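# Move clear prop from casket to bench, close lid

## Task

Lift the transparent prop out of the casket, place it on the bench somewhere outside the casket, then close the casket lid so it lies flat. Everything must stay that way once the robot lets go.

## Robot and tools

Robot: two six-joint arms, left_arm and right_arm, each with a parallel gripper. Base positions in the scene frame: left_arm (+0.006, +0.247, 0) m with quat_wxyz (+1.000, 0, 0, -0.005); right_arm (+0.037, -0.227, 0) m with quat_wxyz (+1.000, 0, 0, +0.012). A two-camera stand is fixed behind the arms. Now and then a loose object may get a brief nudge.

Frames: the scene frame has its origin at table-top height midway between the nominal bases, +x pointing out over the table, +z up, and left_arm on the +y side (arm names do not match image left/right). Every hand pose, velocity, target and wrist-camera pose is given in that arm's own base frame; fixed cameras and the table use the scene frame. A gripper's fingers point along its +z and open/close along its y. end_effector_position is the point between the pads, roughly 1 cm short of the fingertips.

Row format (shared by execute_actions and move): 14 numbers, each in [-1, 1], always for both arms: left_arm dx, dy, dz, rx, ry, rz, opening, then right_arm in the same order. The first six per arm are an offset, not a pose: measured from that arm's Hand target at the start of the action or move, along that arm's base axes, with rotation about the Hand target's position. 1.0 equals 0.6 m or 180 degrees; rx, ry, rz form one rotation vector. A translation longer than 1.0 may be scaled down along its direction. Every row, and every target in a move list, counts from that same start, not from the previous one; repeating an offset in a new call moves further. opening is absolute: +1 fully open (0.094 m), -1 closed. Sending 0 for all six pose numbers re-requests the current Hand target; a 0 opening is a real command, so resend the present opening to leave a gripper unchanged.

execute_actions: actions is a list of actions; each action has up to 15 rows, one per 1/30 s control step, and a short action repeats its last row to fill 15. cameras: list of names, ["all"], or [] for none; by default images appear only when actions is empty. An empty actions list returns the full state, images, the current scene number and task.

move: target is one row or a list of up to 15 rows. Paths are straight, do not avoid obstacles or the other arm, and are capped at 10 s total. speed in m/s, 0.002 to 2.9 (default 0.25), rotation capped at twice that in rad/s; one value or one per target. blend in m rounds corners of a list (0 = stop at each). opening_speed: opening change per second on the -1 to +1 scale, at least 0.2; use it to close gently on a fragile clear part. grip_force: newtons per pad, 10 to 50, one value or one per arm; it persists, and lower values close slowly (about 4 s at 40, 8 s at 20, 16 s at 10). blocking=false returns after about 0.5 s while the move continues. Openings in a later list target apply only after arrival and rest. Grippers lag their path, more when fast or with the arm stretched out; keep paths away from an arm's own base, since passing near it can flip the shoulder posture. The result adds a "move:" line: done (rest within 10 mm and 2 degrees), off_target, moving, held, or fault, plus limits: paced means the sent pose was clipped, held means steps were withheld.

wait: seconds 0 to 10; arms hold their last commands and a running move continues. stop: brakes a running move, needing some room. zoom_image: camera is one of cam_high, cam_low, cam_left_wrist, cam_right_wrist; region [x0, y0, x1, y1] in pixels of the newest image, at most 504 by 504. finished_scene: scene is the current scene's number; irreversible, so call it only once the prop rests on the bench and the lid is flat.

Reading results: end_effector_position (m) and end_effector_quat_wxyz are in the arm's base frame and can be off by a few cm. Hand target is the last commanded pose after clipping; orientation commands are clipped to 40 degrees from the measured orientation each step. Friction and load often leave a gripper a few cm short; the next command re-requests the target, or send the gap as an offset. grip_measured uses the opening scale; empty it reads up to 2.5 mm wide, on a hard part about 3 mm narrower than the part. The last Joint positions number is the opening in metres. Joint velocities may read within noise. Joint torques include gravity, carry per-arm offsets and noise, and joints 1 to 3 wrap at ±28 N m. Tool commands shows current commands. execute_actions results list positions at some steps; move and wait results do not. Motor temperatures: MOTOR HOT appears at 75 °C; at 90 °C the arm folds and idles; at 100 °C it goes limp. Joint ranges (rad): waist -2.618 to 3.054, shoulder 0.000 to 3.142, elbow 0.000 to 3.142 (straight at 2.901), wrist pitch -1.571 to 1.571, wrist yaw -1.571 to 1.571, wrist roll -2.094 to 2.094.

Cameras: cam_high, cam_low, cam_left_wrist, cam_right_wrist, each 896x504, with supplied pinhole+radial calibrations (fixed cameras may have shifted slightly; wrist images can lag during motion).

Avoid: dropping the prop or releasing it while it moves; letting anything leave the table; slamming the lid or hitting fixtures; the arms touching or squeezing each other, including closing on the other's fingers; strain on the wrist-camera cables, which count as the hand; long pushes into contact (command the target back past the gripper to stop pressing); holding loads with the arm stretched, which heats motors; arm stops of any kind.

Each tool is called in YAML: its name, and indented under it one key for each argument.

## Session

execute_actions:
  actions: []

Scene clock: 0.00 s.
left_arm: end_effector_position=(+0.2504, -0.1719, +0.2883) grip_measured=+1.000 end_effector_quat_wxyz=(+0.595, +0.033, +0.798, -0.087) | right_arm: end_effector_position=(+0.2660, +0.0981, +0.2524) grip_measured=+1.000 end_effector_quat_wxyz=(+0.551, -0.132, +0.819, +0.091)
Joint positions: left_arm=[-1.057 0.866 0.813 -0.366 -0.825 -0.42 0.094] | right_arm=[0.389 0.644 0.683 -0.424 0.061 0.028 0.094]
Joint velocities: within noise
Joint torques (N m): no reading
Motor temperatures (°C): left_arm=[30 27 30 29 27 25 30] | right_arm=[29 28 33 26 30 30 27]
Heat: left arm: 30 °C; right arm: 33 °C.
Hand target: left_arm +0.2497, -0.1695, +0.2896; +0.596, +0.033, +0.798, -0.084 | right_arm +0.2645, +0.0974, +0.2543; +0.552, -0.132, +0.818, +0.090
Tool commands: left_gripper/opening=+1.0 right_gripper/opening=+1.0

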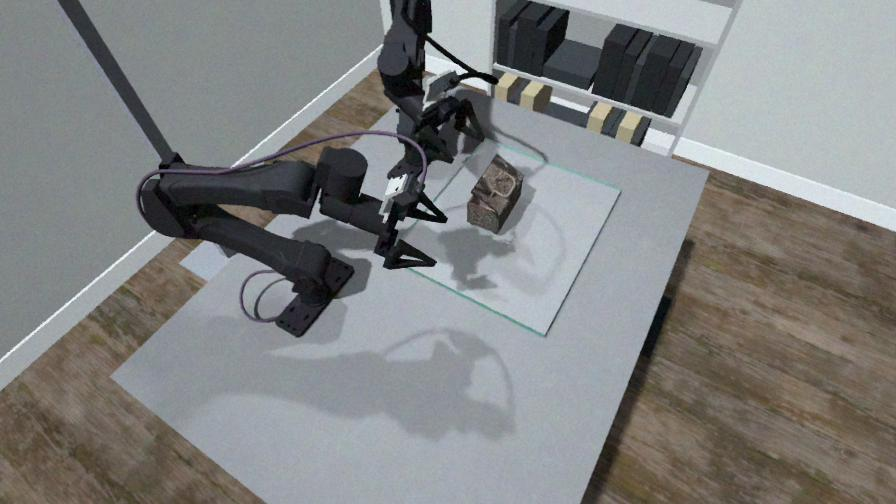

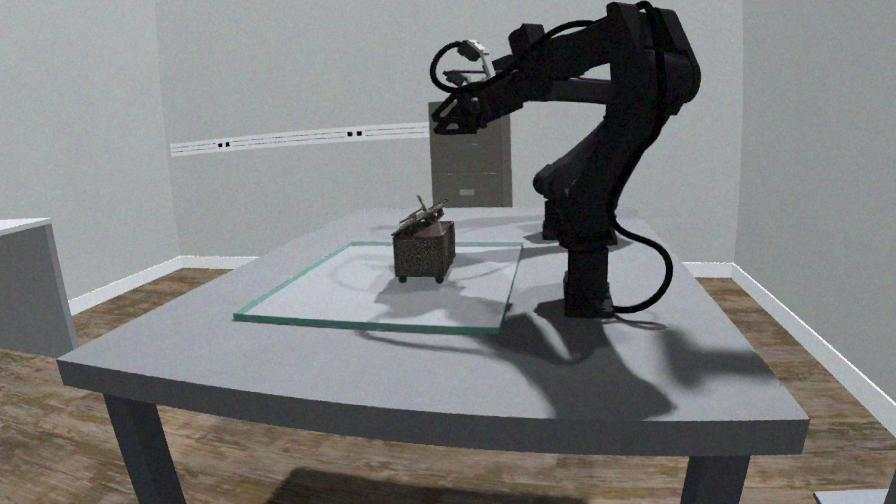

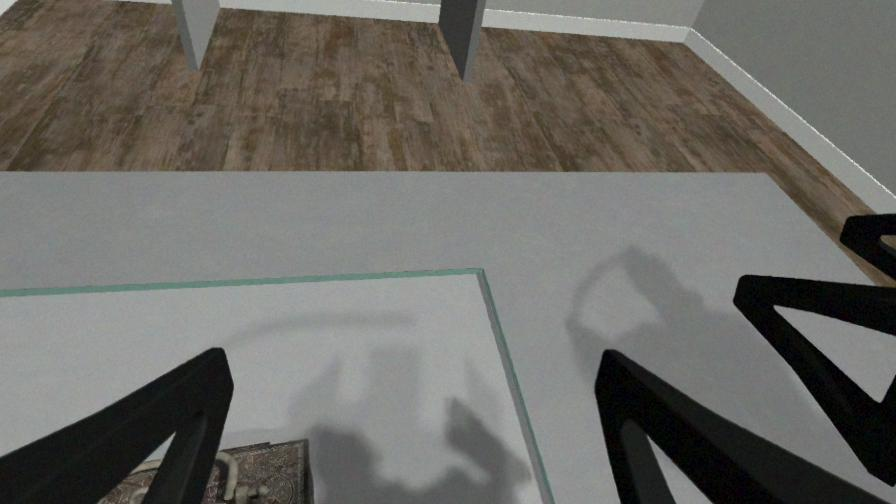

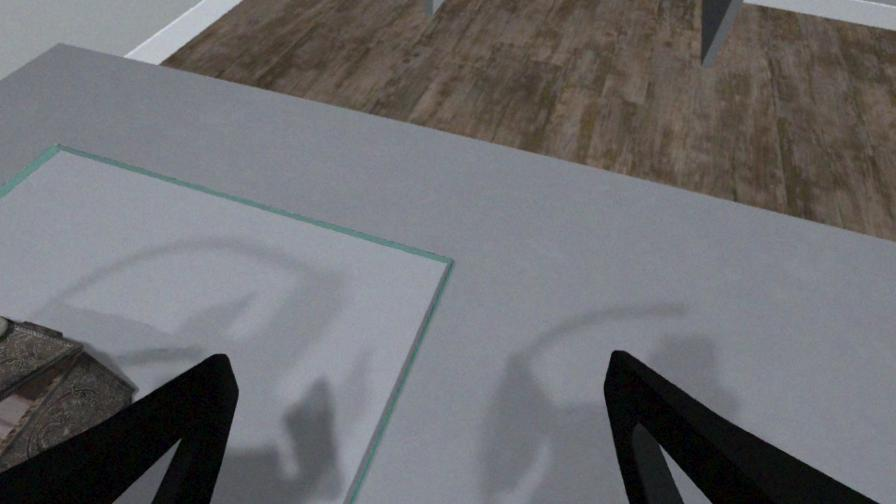

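zoom_image:
  camera: "cam_high"
  region: [420, 130, 570, 260]

zoom_image:
  camera: "cam_low"
  region: [350, 180, 490, 300]

zoom_image:
  camera: "cam_right_wrist"
  region: [0, 300, 200, 503]

zoom_image:
  camera: "cam_left_wrist"
  region: [80, 400, 340, 503]

Scaled by 3.360 from the camera's 896x504 image, which has a finer 1280x720 frame.

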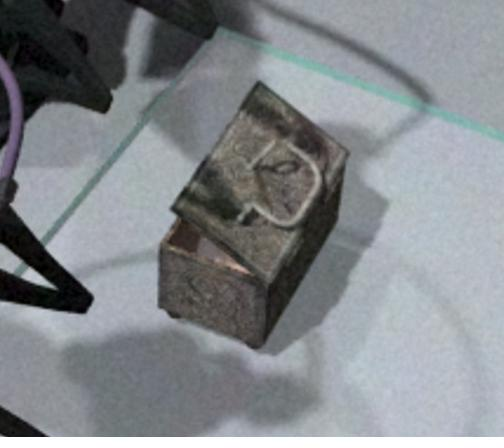

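Scaled by 3.600 from the camera's 896x504 image, which has a finer 1280x720 frame.

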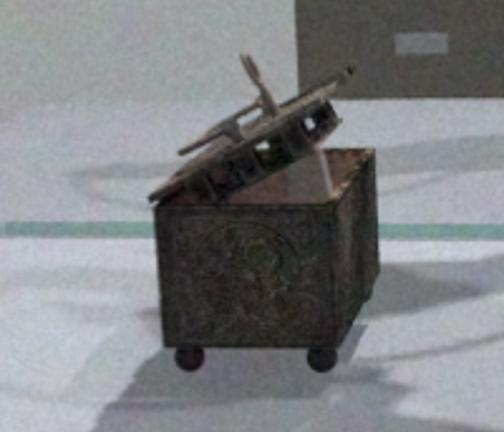

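Scaled by 2.483 from the camera's 896x504 image, which has a finer 1280x720 frame.

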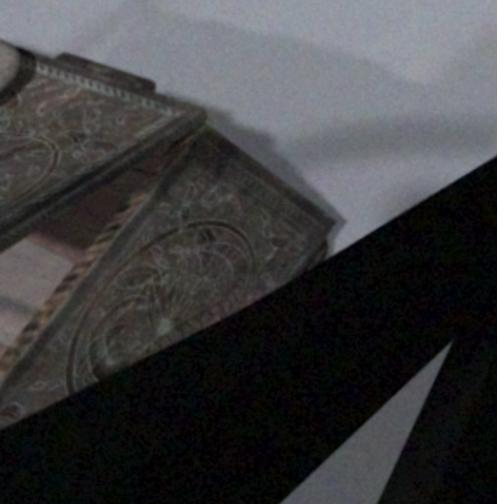

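Scaled by 1.938 from the camera's 896x504 image, which has a finer 1280x720 frame.

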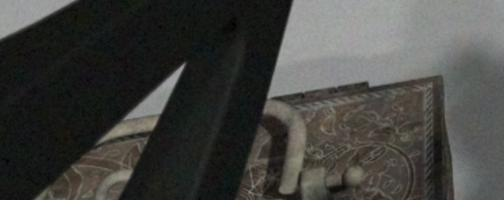

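move:
  target: [-0.12,0.08,0.0,0,0.19,0.06,1,0.0,-0.05,0.08,0,0.1,0.23,1]
  cameras: ["all"]

Scene clock: 38.80 s.
left_arm: end_effector_position=(+0.1767, -0.1251, +0.2851) grip_measured=+1.000 end_effector_quat_wxyz=(+0.339, -0.059, +0.938, -0.037) | right_arm: end_effector_position=(+0.2643, +0.0659, +0.2933) grip_measured=+1.000 end_effector_quat_wxyz=(+0.348, -0.391, +0.802, +0.287)
Joint positions: left_arm=[-1.106 1.082 1.415 -1.516 -0.593 -1.112 0.094] | right_arm=[-0.319 1.38 1.513 -1.559 -0.928 -1.154 0.094]
Joint torques (N m): left_arm=[0.61 0.25 6.49 0.93 -0.32 -0.11] | right_arm=[-0.51 -3.52 8.76 0.44 -0.74 -0.17]
Motor temperatures (°C): left_arm=[30 27 32 32 27 25 30] | right_arm=[29 28 36 32 30 30 27]
Heat: left arm: 32 °C; right arm: 36 °C.
Hand target: left_arm +0.1776, -0.1216, +0.2896; +0.340, -0.068, +0.937, -0.035 | right_arm +0.2645, +0.0673, +0.3023; +0.353, -0.396, +0.794, +0.298
Off the commanded pose: left_arm 0.006 m, 1 deg | right_arm 0.009 m, 2 deg.
joint sent to its limit (right arm) — joint 4 (wrist pitch), lower limit. The joint targets still meet the commanded pose.
move: done
camera_calibration:
cam_left_wrist: T_world_to_cam=[[0.106436, -0.982092, 0.155456, -0.193118], [-0.977735, -0.131809, -0.163281, 0.236232], [0.180848, -0.134616, -0.974255, 0.340212], [0, 0, 0, 1]] pos_world=[0.190001, -0.112725, 0.400047]
cam_right_wrist: T_world_to_cam=[[0.822629, -0.544485, -0.16376, -0.141894], [-0.563601, -0.742848, -0.361291, 0.339349], [0.075069, 0.389504, -0.91796, 0.336674], [0, 0, 0, 1]] pos_world=[0.282709, 0.0436895, 0.408421]

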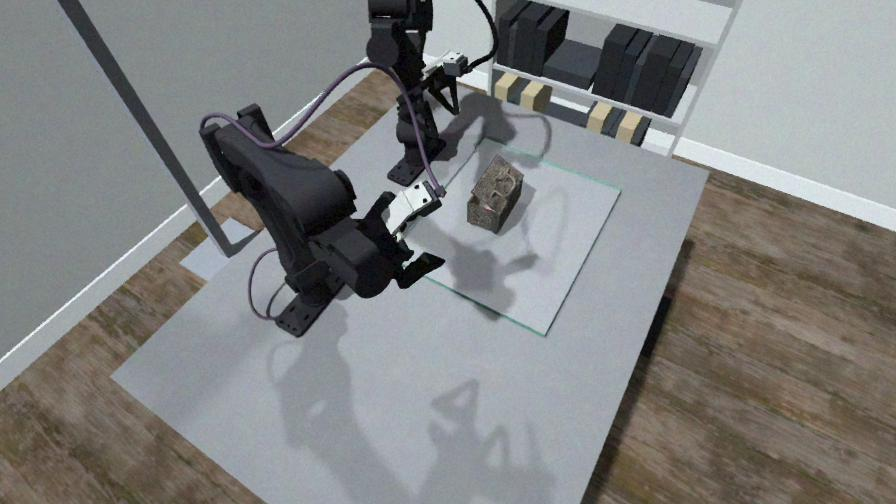

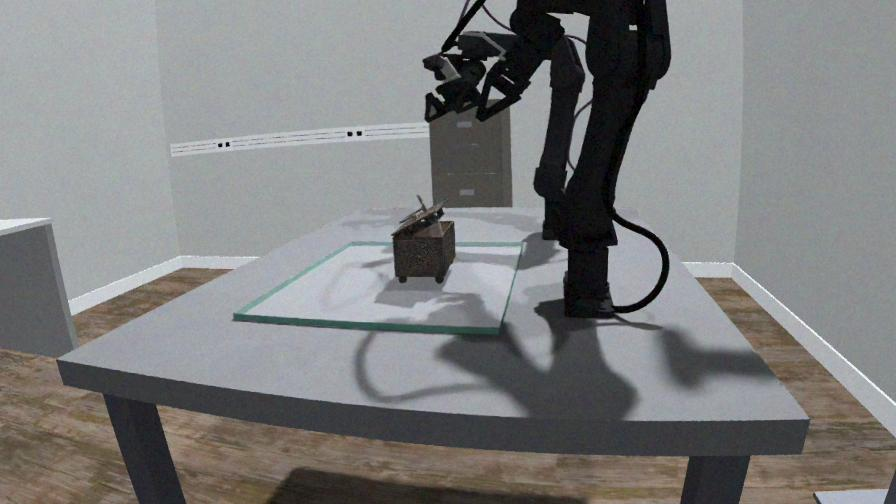

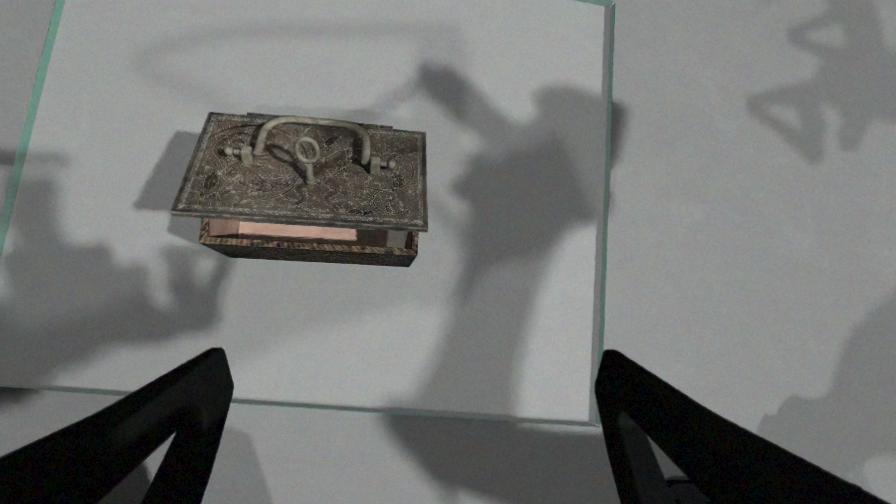

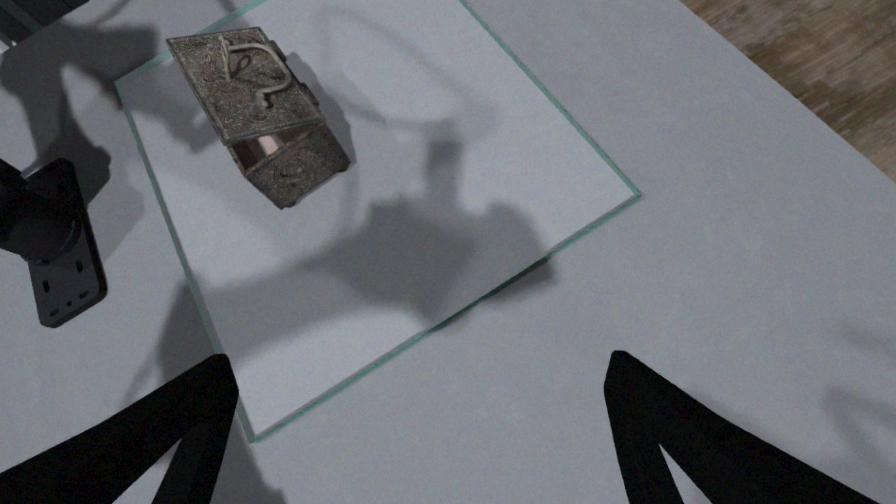

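move:
  target: [0,0,0,0,0,0,1,-0.0575,0.3262,-0.3337,0.088,-0.1226,0.001,-1]
  cameras: ["all"]

Scene clock: 89.10 s.
left_arm: end_effector_position=(+0.1767, -0.1250, +0.2850) grip_measured=+1.000 end_effector_quat_wxyz=(+0.339, -0.059, +0.938, -0.037) | right_arm: end_effector_position=(+0.2347, +0.2642, +0.1095) grip_measured=-0.993 end_effector_quat_wxyz=(+0.557, -0.395, +0.656, +0.322)
Joint positions: left_arm=[-1.106 1.082 1.415 -1.516 -0.593 -1.112 0.094] | right_arm=[0.626 1.526 0.153 1.182 -0.432 -0.099 0]
Joint torques (N m): left_arm=[0.59 0.27 6.49 0.93 -0.32 -0.11] | right_arm=[0.62 -3.12 3.28 2.17 -0.02 0.05]
Heat: left arm: 34 °C; right arm: 36 °C.
Hand target: left_arm +0.1776, -0.1215, +0.2896; +0.340, -0.068, +0.937, -0.035 | right_arm +0.2300, +0.2631, +0.1020; +0.548, -0.395, +0.663, +0.324
Off the commanded pose: left_arm 0.006 m, 1 deg | right_arm 0.009 m, 1 deg.
move: done
camera_calibration:
cam_left_wrist: T_world_to_cam=[[0.10641, -0.982146, 0.155135, -0.19298], [-0.977772, -0.131705, -0.163142, 0.236098], [0.180661, -0.134327, -0.974329, 0.340328], [0, 0, 0, 1]] pos_world=[0.189901, -0.112724, 0.400047]
cam_right_wrist: T_world_to_cam=[[0.863194, -0.503729, 0.0339692, -0.0815974], [-0.30917, -0.580589, -0.753214, 0.343927], [0.399138, 0.639667, -0.656898, -0.0778852], [0, 0, 0, 1]] pos_world=[0.207853, 0.208398, 0.210659]

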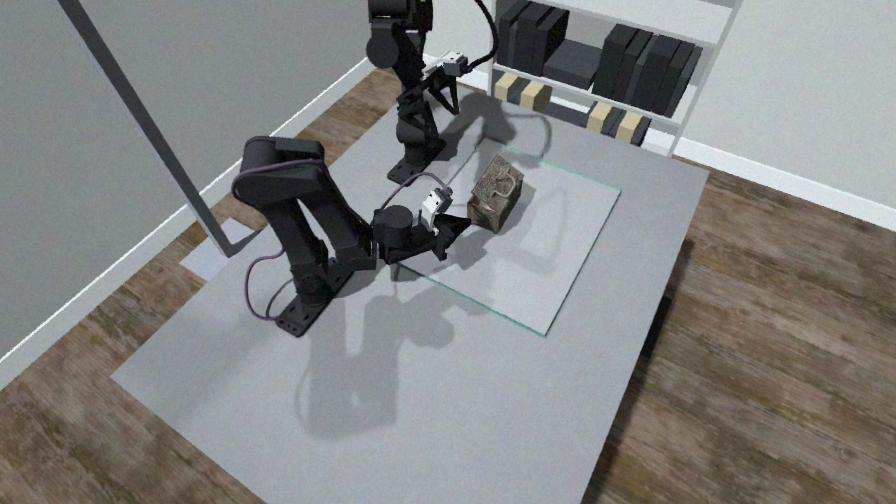

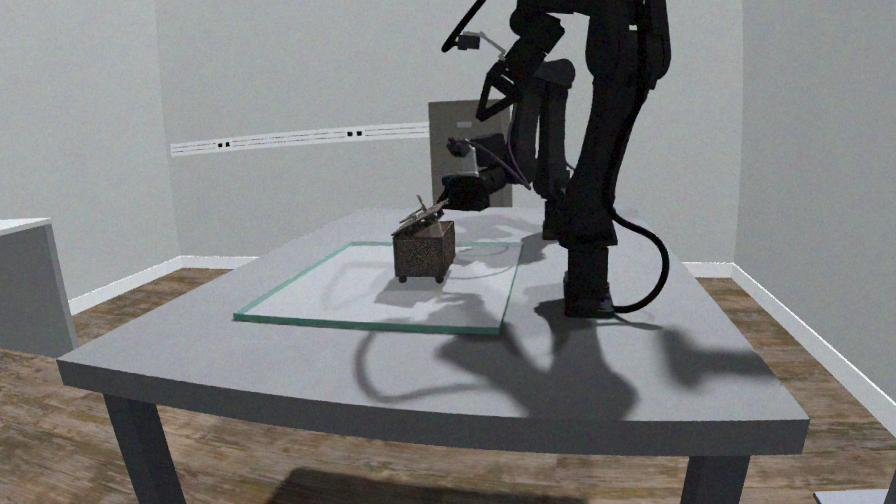

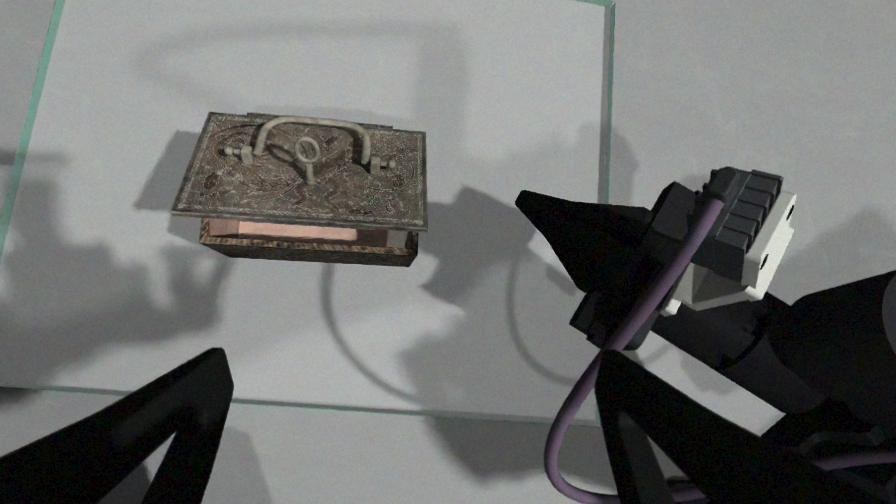

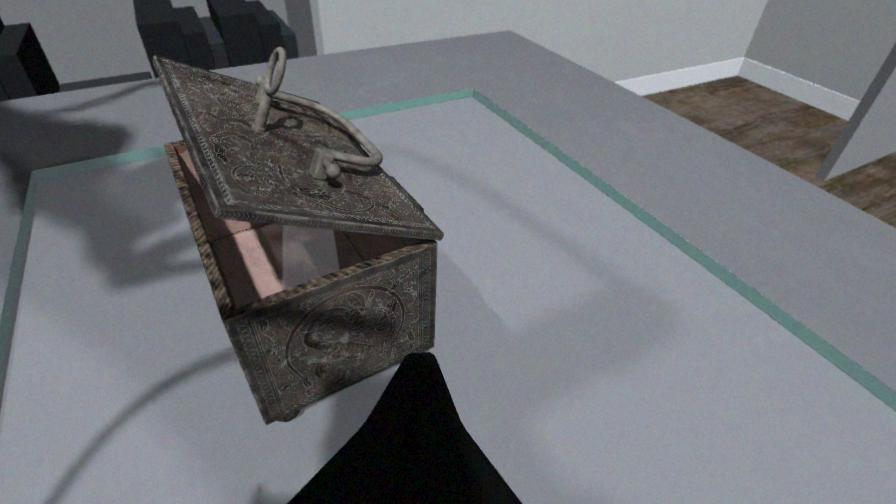

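zoom_image:
  camera: "cam_right_wrist"
  region: [140, 120, 460, 340]

zoom_image:
  camera: "cam_low"
  region: [380, 180, 480, 290]

zoom_image:
  camera: "cam_left_wrist"
  region: [160, 90, 560, 290]

Scaled by 1.575 from the camera's 896x504 image, which has a finer 1280x720 frame.

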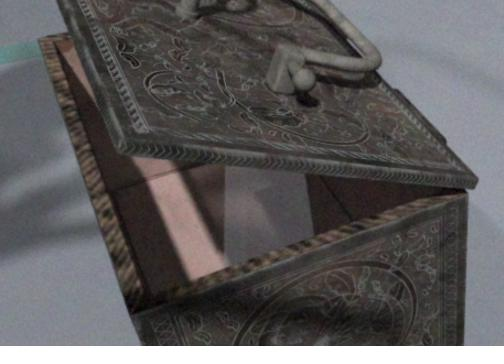

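Scaled by 4.582 from the camera's 896x504 image, which has a finer 1280x720 frame.

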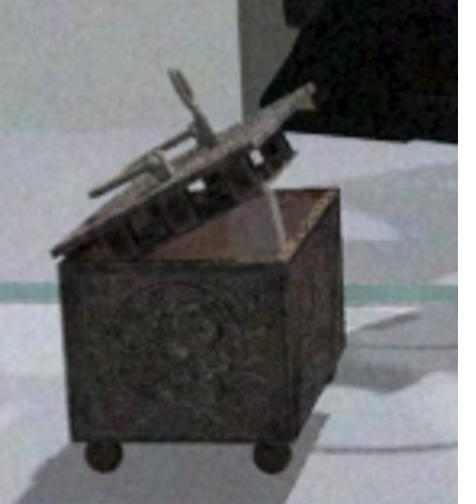

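Scaled by 1.260 from the camera's 896x504 image, which has a finer 1280x720 frame.

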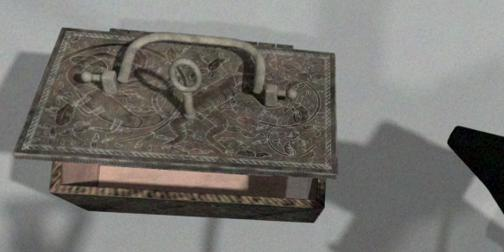

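move:
  target:
    - [0,0,0,0,0,0,1,-0.075,0.053,-0.0283,0,0,0,-1]
    - [0,0,0,0,0,0,1,-0.04,0.123,-0.0283,0,0,0,-1]
  speed: 0.12
  blend: [0.015,0]
  cameras: ["cam_high","cam_low","cam_left_wrist","cam_right_wrist"]

Scene clock: 129.87 s.
left_arm: end_effector_position=(+0.1767, -0.1250, +0.2850) grip_measured=+1.000 end_effector_quat_wxyz=(+0.339, -0.059, +0.938, -0.037) | right_arm: end_effector_position=(+0.2062, +0.3291, +0.0844) grip_measured=-0.993 end_effector_quat_wxyz=(+0.550, -0.394, +0.665, +0.317)
Joint positions: left_arm=[-1.106 1.082 1.415 -1.516 -0.593 -1.112 0.094] | right_arm=[0.967 1.785 0.241 1.347 -0.089 -0.029 0]
Joint torques (N m): left_arm=[0.59 0.28 6.48 0.93 -0.32 -0.11] | right_arm=[0.99 -4.26 5.94 2.11 -0.04 0.05]
Heat: left arm: 35 °C; right arm: 35 °C.
Hand target: left_arm +0.1776, -0.1215, +0.2896; +0.340, -0.068, +0.937, -0.035 | right_arm +0.2060, +0.3368, +0.0850; +0.548, -0.395, +0.663, +0.324
Off the commanded pose: left_arm 0.006 m, 1 deg | right_arm 0.008 m, 1 deg.
move: done
camera_calibration:
cam_left_wrist: T_world_to_cam=[[0.10641, -0.982146, 0.155135, -0.19298], [-0.977772, -0.131705, -0.163142, 0.236098], [0.180661, -0.134327, -0.974329, 0.340328], [0, 0, 0, 1]] pos_world=[0.189901, -0.112724, 0.400047]
cam_right_wrist: T_world_to_cam=[[0.85917, -0.510972, 0.0271142, -0.019639], [-0.327486, -0.589818, -0.738152, 0.359434], [0.393167, 0.625318, -0.67409, -0.117015], [0, 0, 0, 1]] pos_world=[0.180589, 0.275137, 0.186971]

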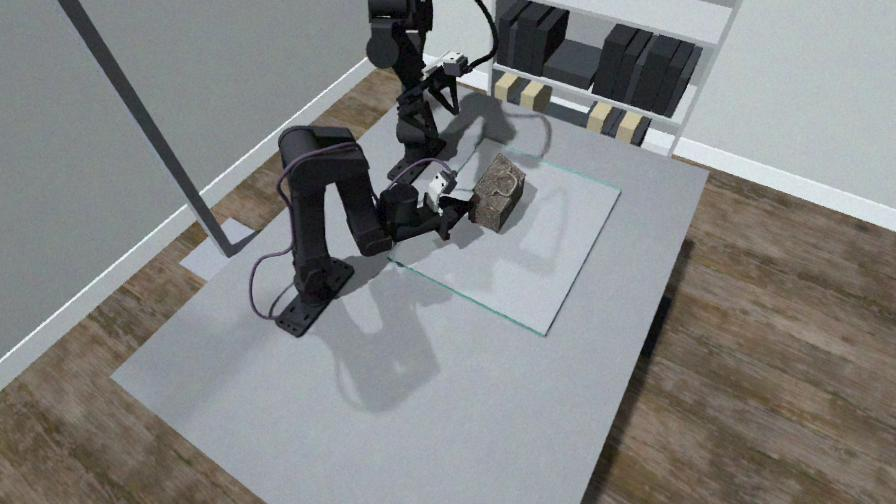

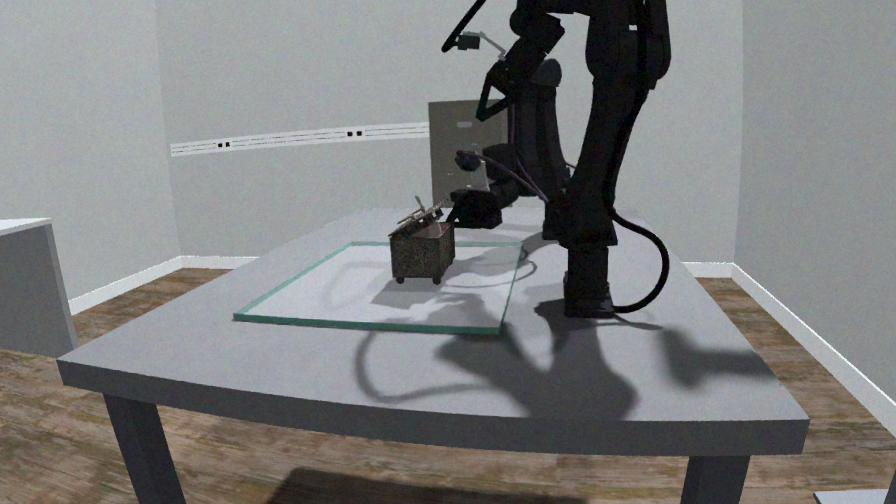

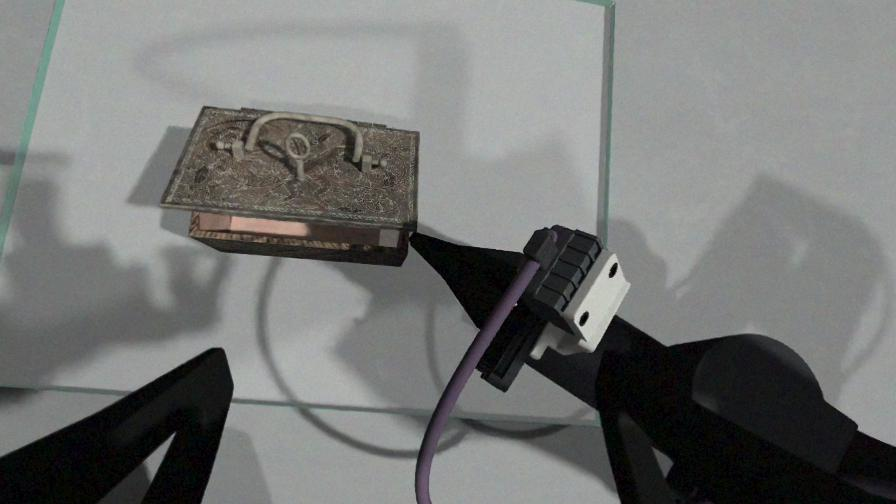

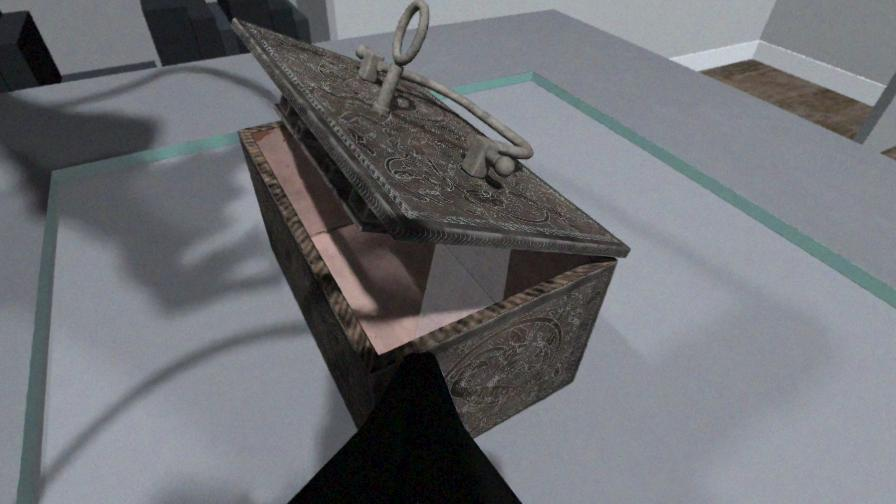

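move:
  target:
    - [0,0,0,0,0,0,1,-0.02,-0.033,0.023,0,0,0,-1]
    - [0,0,0,0,0,0,1,0.002,0.028,0.023,0,0,0,-1]
  speed: 0.1
  blend: [0.005,0]
  cameras: ["cam_low","cam_left_wrist","cam_right_wrist"]

Scene clock: 145.30 s.
left_arm: end_effector_position=(+0.1767, -0.1250, +0.2850) grip_measured=+1.000 end_effector_quat_wxyz=(+0.339, -0.059, +0.938, -0.037) | right_arm: end_effector_position=(+0.2062, +0.3498, +0.1049) grip_measured=-0.993 end_effector_quat_wxyz=(+0.557, -0.394, +0.655, +0.326)
Joint positions: left_arm=[-1.106 1.082 1.415 -1.516 -0.593 -1.112 0.094] | right_arm=[1.009 1.726 0.315 1.242 -0.061 -0.022 0]
Joint torques (N m): left_arm=[0.61 0.25 6.49 0.93 -0.32 -0.11] | right_arm=[0.51 -4.44 6.2 1.91 0.05 0.05]
Heat: left arm: 35 °C; right arm: 36 °C.
Hand target: left_arm +0.1776, -0.1215, +0.2896; +0.340, -0.068, +0.937, -0.035 | right_arm +0.2071, +0.3537, +0.0990; +0.548, -0.394, +0.662, +0.324
Off the commanded pose: left_arm 0.006 m, 1 deg | right_arm 0.007 m, 1 deg.
move: done
camera_calibration:
cam_left_wrist: T_world_to_cam=[[0.10641, -0.982146, 0.155135, -0.19298], [-0.977772, -0.131705, -0.163142, 0.236098], [0.180661, -0.134327, -0.974329, 0.340328], [0, 0, 0, 1]] pos_world=[0.189901, -0.112724, 0.400047]
cam_right_wrist: T_world_to_cam=[[0.865371, -0.50041, 0.0268737, -0.0145549], [-0.309851, -0.576439, -0.756115, 0.380339], [0.393859, 0.645994, -0.653886, -0.125731], [0, 0, 0, 1]] pos_world=[0.179964, 0.29318, 0.205758]
Images, in order (width x height): cam_low 896x504, cam_left_wrist 896x504, cam_right_wrist 896x504.

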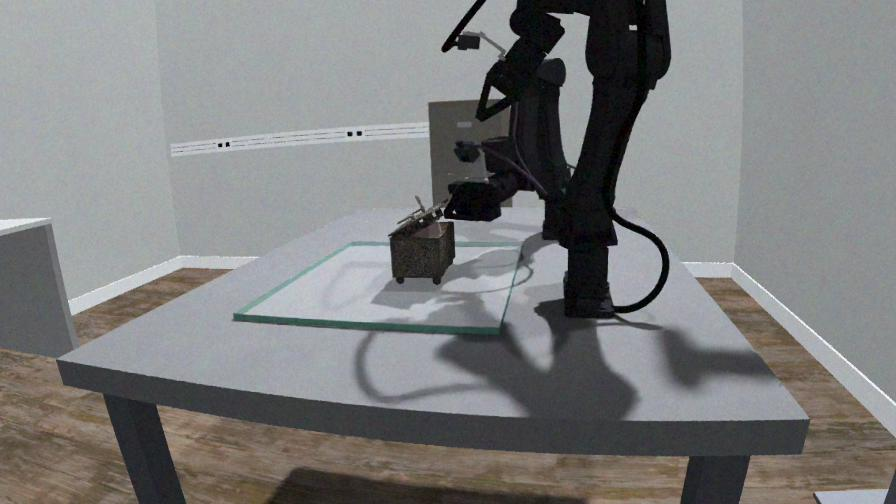

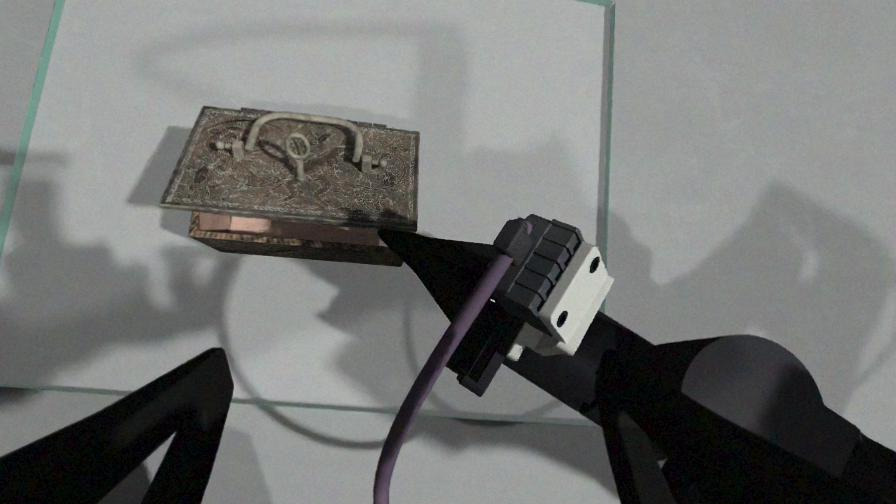

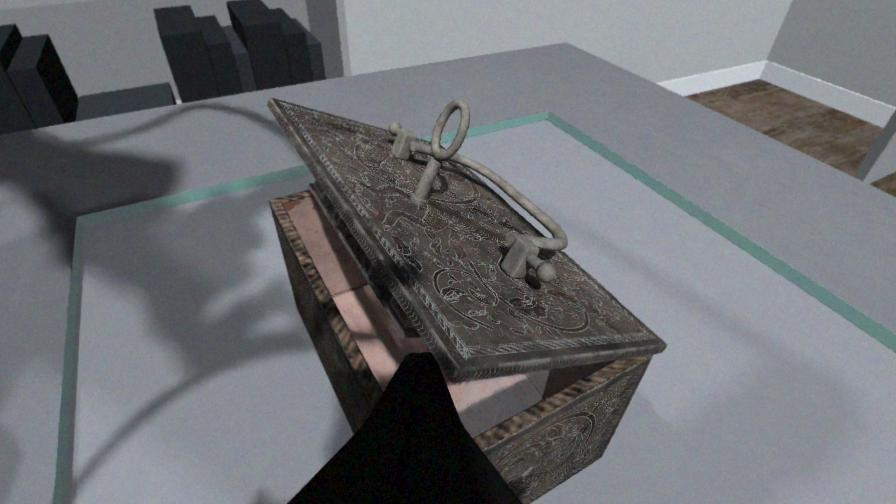

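move:
  target:
    - [0,0,0,0,0,0,1,0.03,0.012,0.042,0,0,0,-1]
    - [0,0,0,0,0,0,1,0.064,0.02,0.07,0,0,0,-1]
  speed: 0.08
  blend: [0.01,0]
  cameras: ["cam_low","cam_left_wrist","cam_right_wrist"]

Scene clock: 154.33 s.
left_arm: end_effector_position=(+0.1767, -0.1250, +0.2850) grip_measured=+1.000 end_effector_quat_wxyz=(+0.339, -0.059, +0.938, -0.037) | right_arm: end_effector_position=(+0.2461, +0.3569, +0.1245) grip_measured=-0.993 end_effector_quat_wxyz=(+0.542, -0.389, +0.678, +0.309)
Joint positions: left_arm=[-1.106 1.082 1.415 -1.516 -0.593 -1.112 0.094] | right_arm=[0.914 1.642 0.473 0.945 -0.121 -0.03 0]
Joint torques (N m): left_arm=[0.61 0.24 6.49 0.93 -0.32 -0.11] | right_arm=[0.03 -7.56 8.88 1.92 -0.33 -0.04]
Heat: left arm: 35 °C; right arm: 35 °C.
Hand target: left_arm +0.1776, -0.1215, +0.2896; +0.340, -0.068, +0.937, -0.035 | right_arm +0.2455, +0.3657, +0.1409; +0.548, -0.395, +0.663, +0.324
Off the commanded pose: left_arm 0.006 m, 1 deg | right_arm 0.019 m, 3 deg.
move: off_target (right_arm)
camera_calibration:
cam_left_wrist: T_world_to_cam=[[0.10641, -0.982146, 0.155135, -0.19298], [-0.977772, -0.131705, -0.163142, 0.236098], [0.180661, -0.134327, -0.974329, 0.340328], [0, 0, 0, 1]] pos_world=[0.189901, -0.112724, 0.400047]
cam_right_wrist: T_world_to_cam=[[0.848971, -0.528076, 0.0195775, -0.0313112], [-0.35435, -0.596378, -0.720256, 0.425357], [0.392026, 0.604539, -0.693432, -0.113055], [0, 0, 0, 1]] pos_world=[0.221628, 0.305486, 0.228583]
Images, in order (width x height): cam_low 896x504, cam_left_wrist 896x504, cam_right_wrist 896x504.

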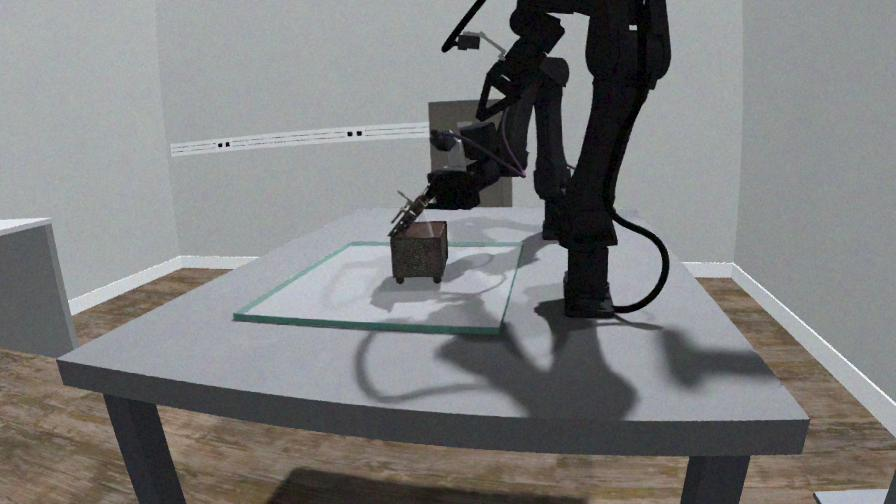

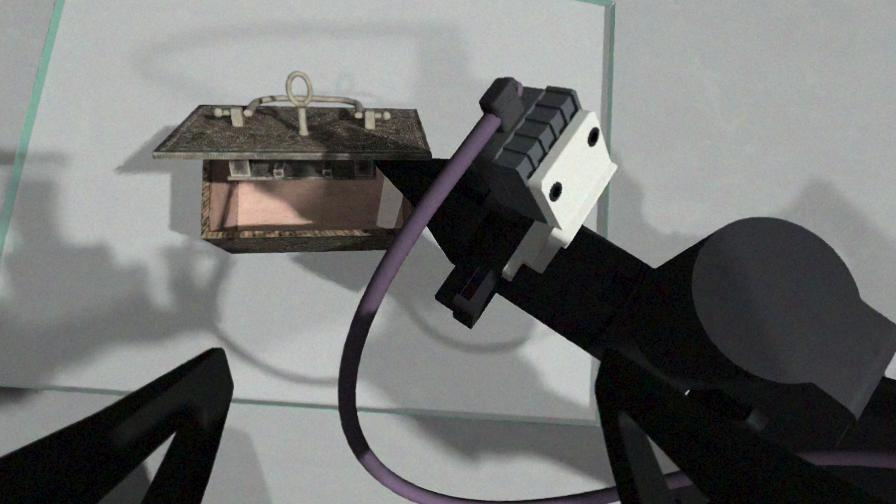

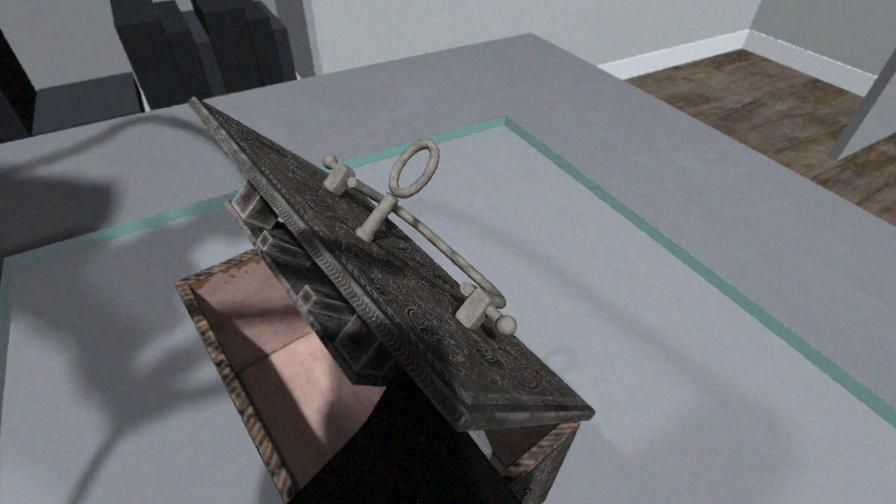

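move:
  target:
    - [0,0,0,0,0,0,1,0.045,0.0,0.035,0,0,0,-1]
    - [0,0,0,0,0,0,1,0.11,0.0,0.045,0,0,0,-1]
  speed: 0.08
  blend: [0.01,0]
  cameras: ["cam_low","cam_left_wrist","cam_right_wrist"]

Scene clock: 161.43 s.
left_arm: end_effector_position=(+0.1767, -0.1250, +0.2850) grip_measured=+1.000 end_effector_quat_wxyz=(+0.339, -0.059, +0.938, -0.037) | right_arm: end_effector_position=(+0.3074, +0.3622, +0.1707) grip_measured=-0.993 end_effector_quat_wxyz=(+0.555, -0.390, +0.659, +0.324)
Joint positions: left_arm=[-1.106 1.082 1.415 -1.516 -0.593 -1.112 0.094] | right_arm=[0.75 1.662 0.702 0.777 -0.308 -0.063 0]
Joint torques (N m): left_arm=[0.61 0.25 6.5 0.92 -0.31 -0.11] | right_arm=[-0.47 -5.6 9.37 1.87 -0.15 -0.08]
Heat: left arm: 35 °C; right arm: 35 °C.
Hand target: left_arm +0.1776, -0.1215, +0.2896; +0.340, -0.068, +0.937, -0.035 | right_arm +0.3116, +0.3657, +0.1680; +0.548, -0.395, +0.662, +0.324
Off the commanded pose: left_arm 0.006 m, 1 deg | right_arm 0.006 m, 1 deg.
move: done
camera_calibration:
cam_left_wrist: T_world_to_cam=[[0.10641, -0.982146, 0.155135, -0.19298], [-0.977772, -0.131705, -0.163142, 0.236098], [0.180661, -0.134327, -0.974329, 0.340328], [0, 0, 0, 1]] pos_world=[0.189901, -0.112724, 0.400047]
cam_right_wrist: T_world_to_cam=[[0.86103, -0.508063, 0.0223452, -0.0928728], [-0.320469, -0.576178, -0.751877, 0.471106], [0.394875, 0.640228, -0.658925, -0.127977], [0, 0, 0, 1]] pos_world=[0.281476, 0.306191, 0.271962]
Images, in order (width x height): cam_low 896x504, cam_left_wrist 896x504, cam_right_wrist 896x504.

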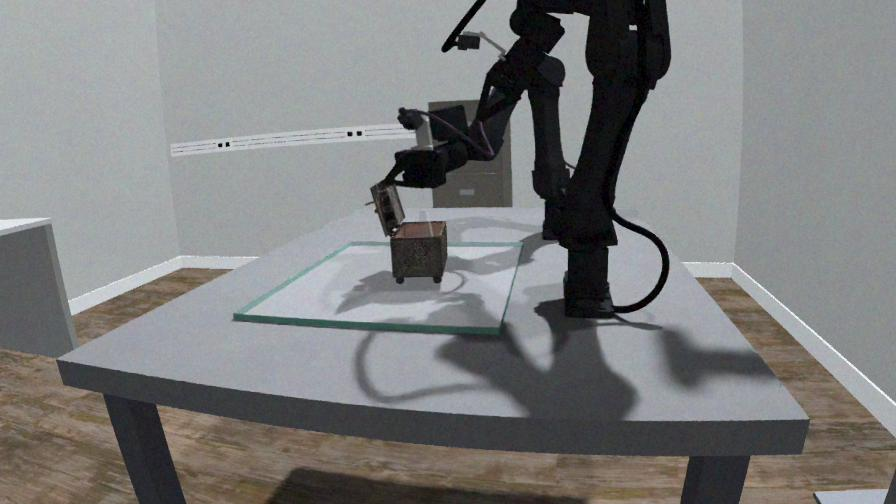

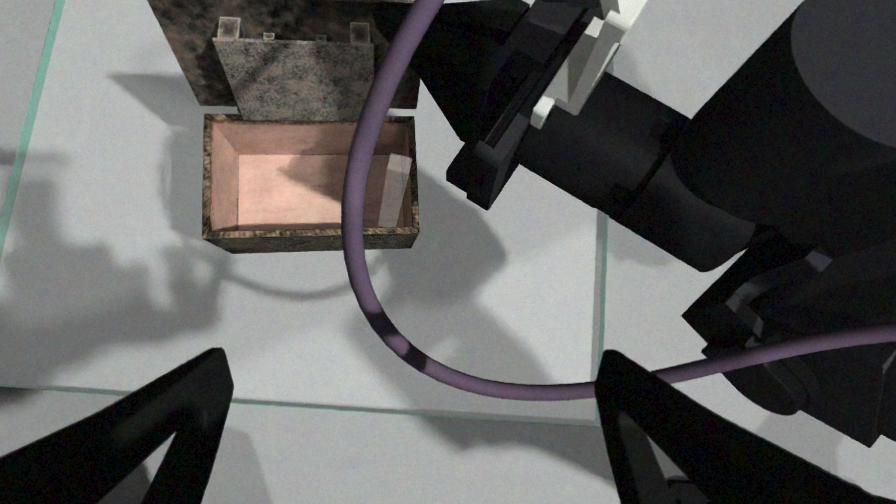

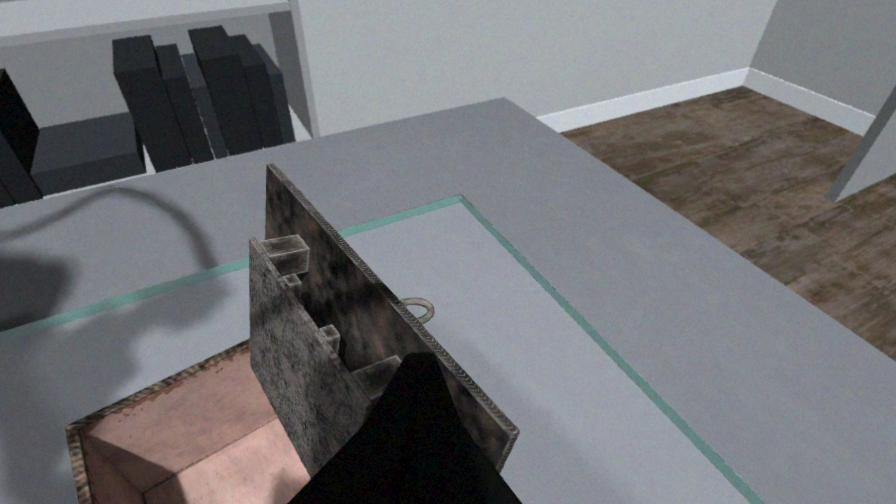

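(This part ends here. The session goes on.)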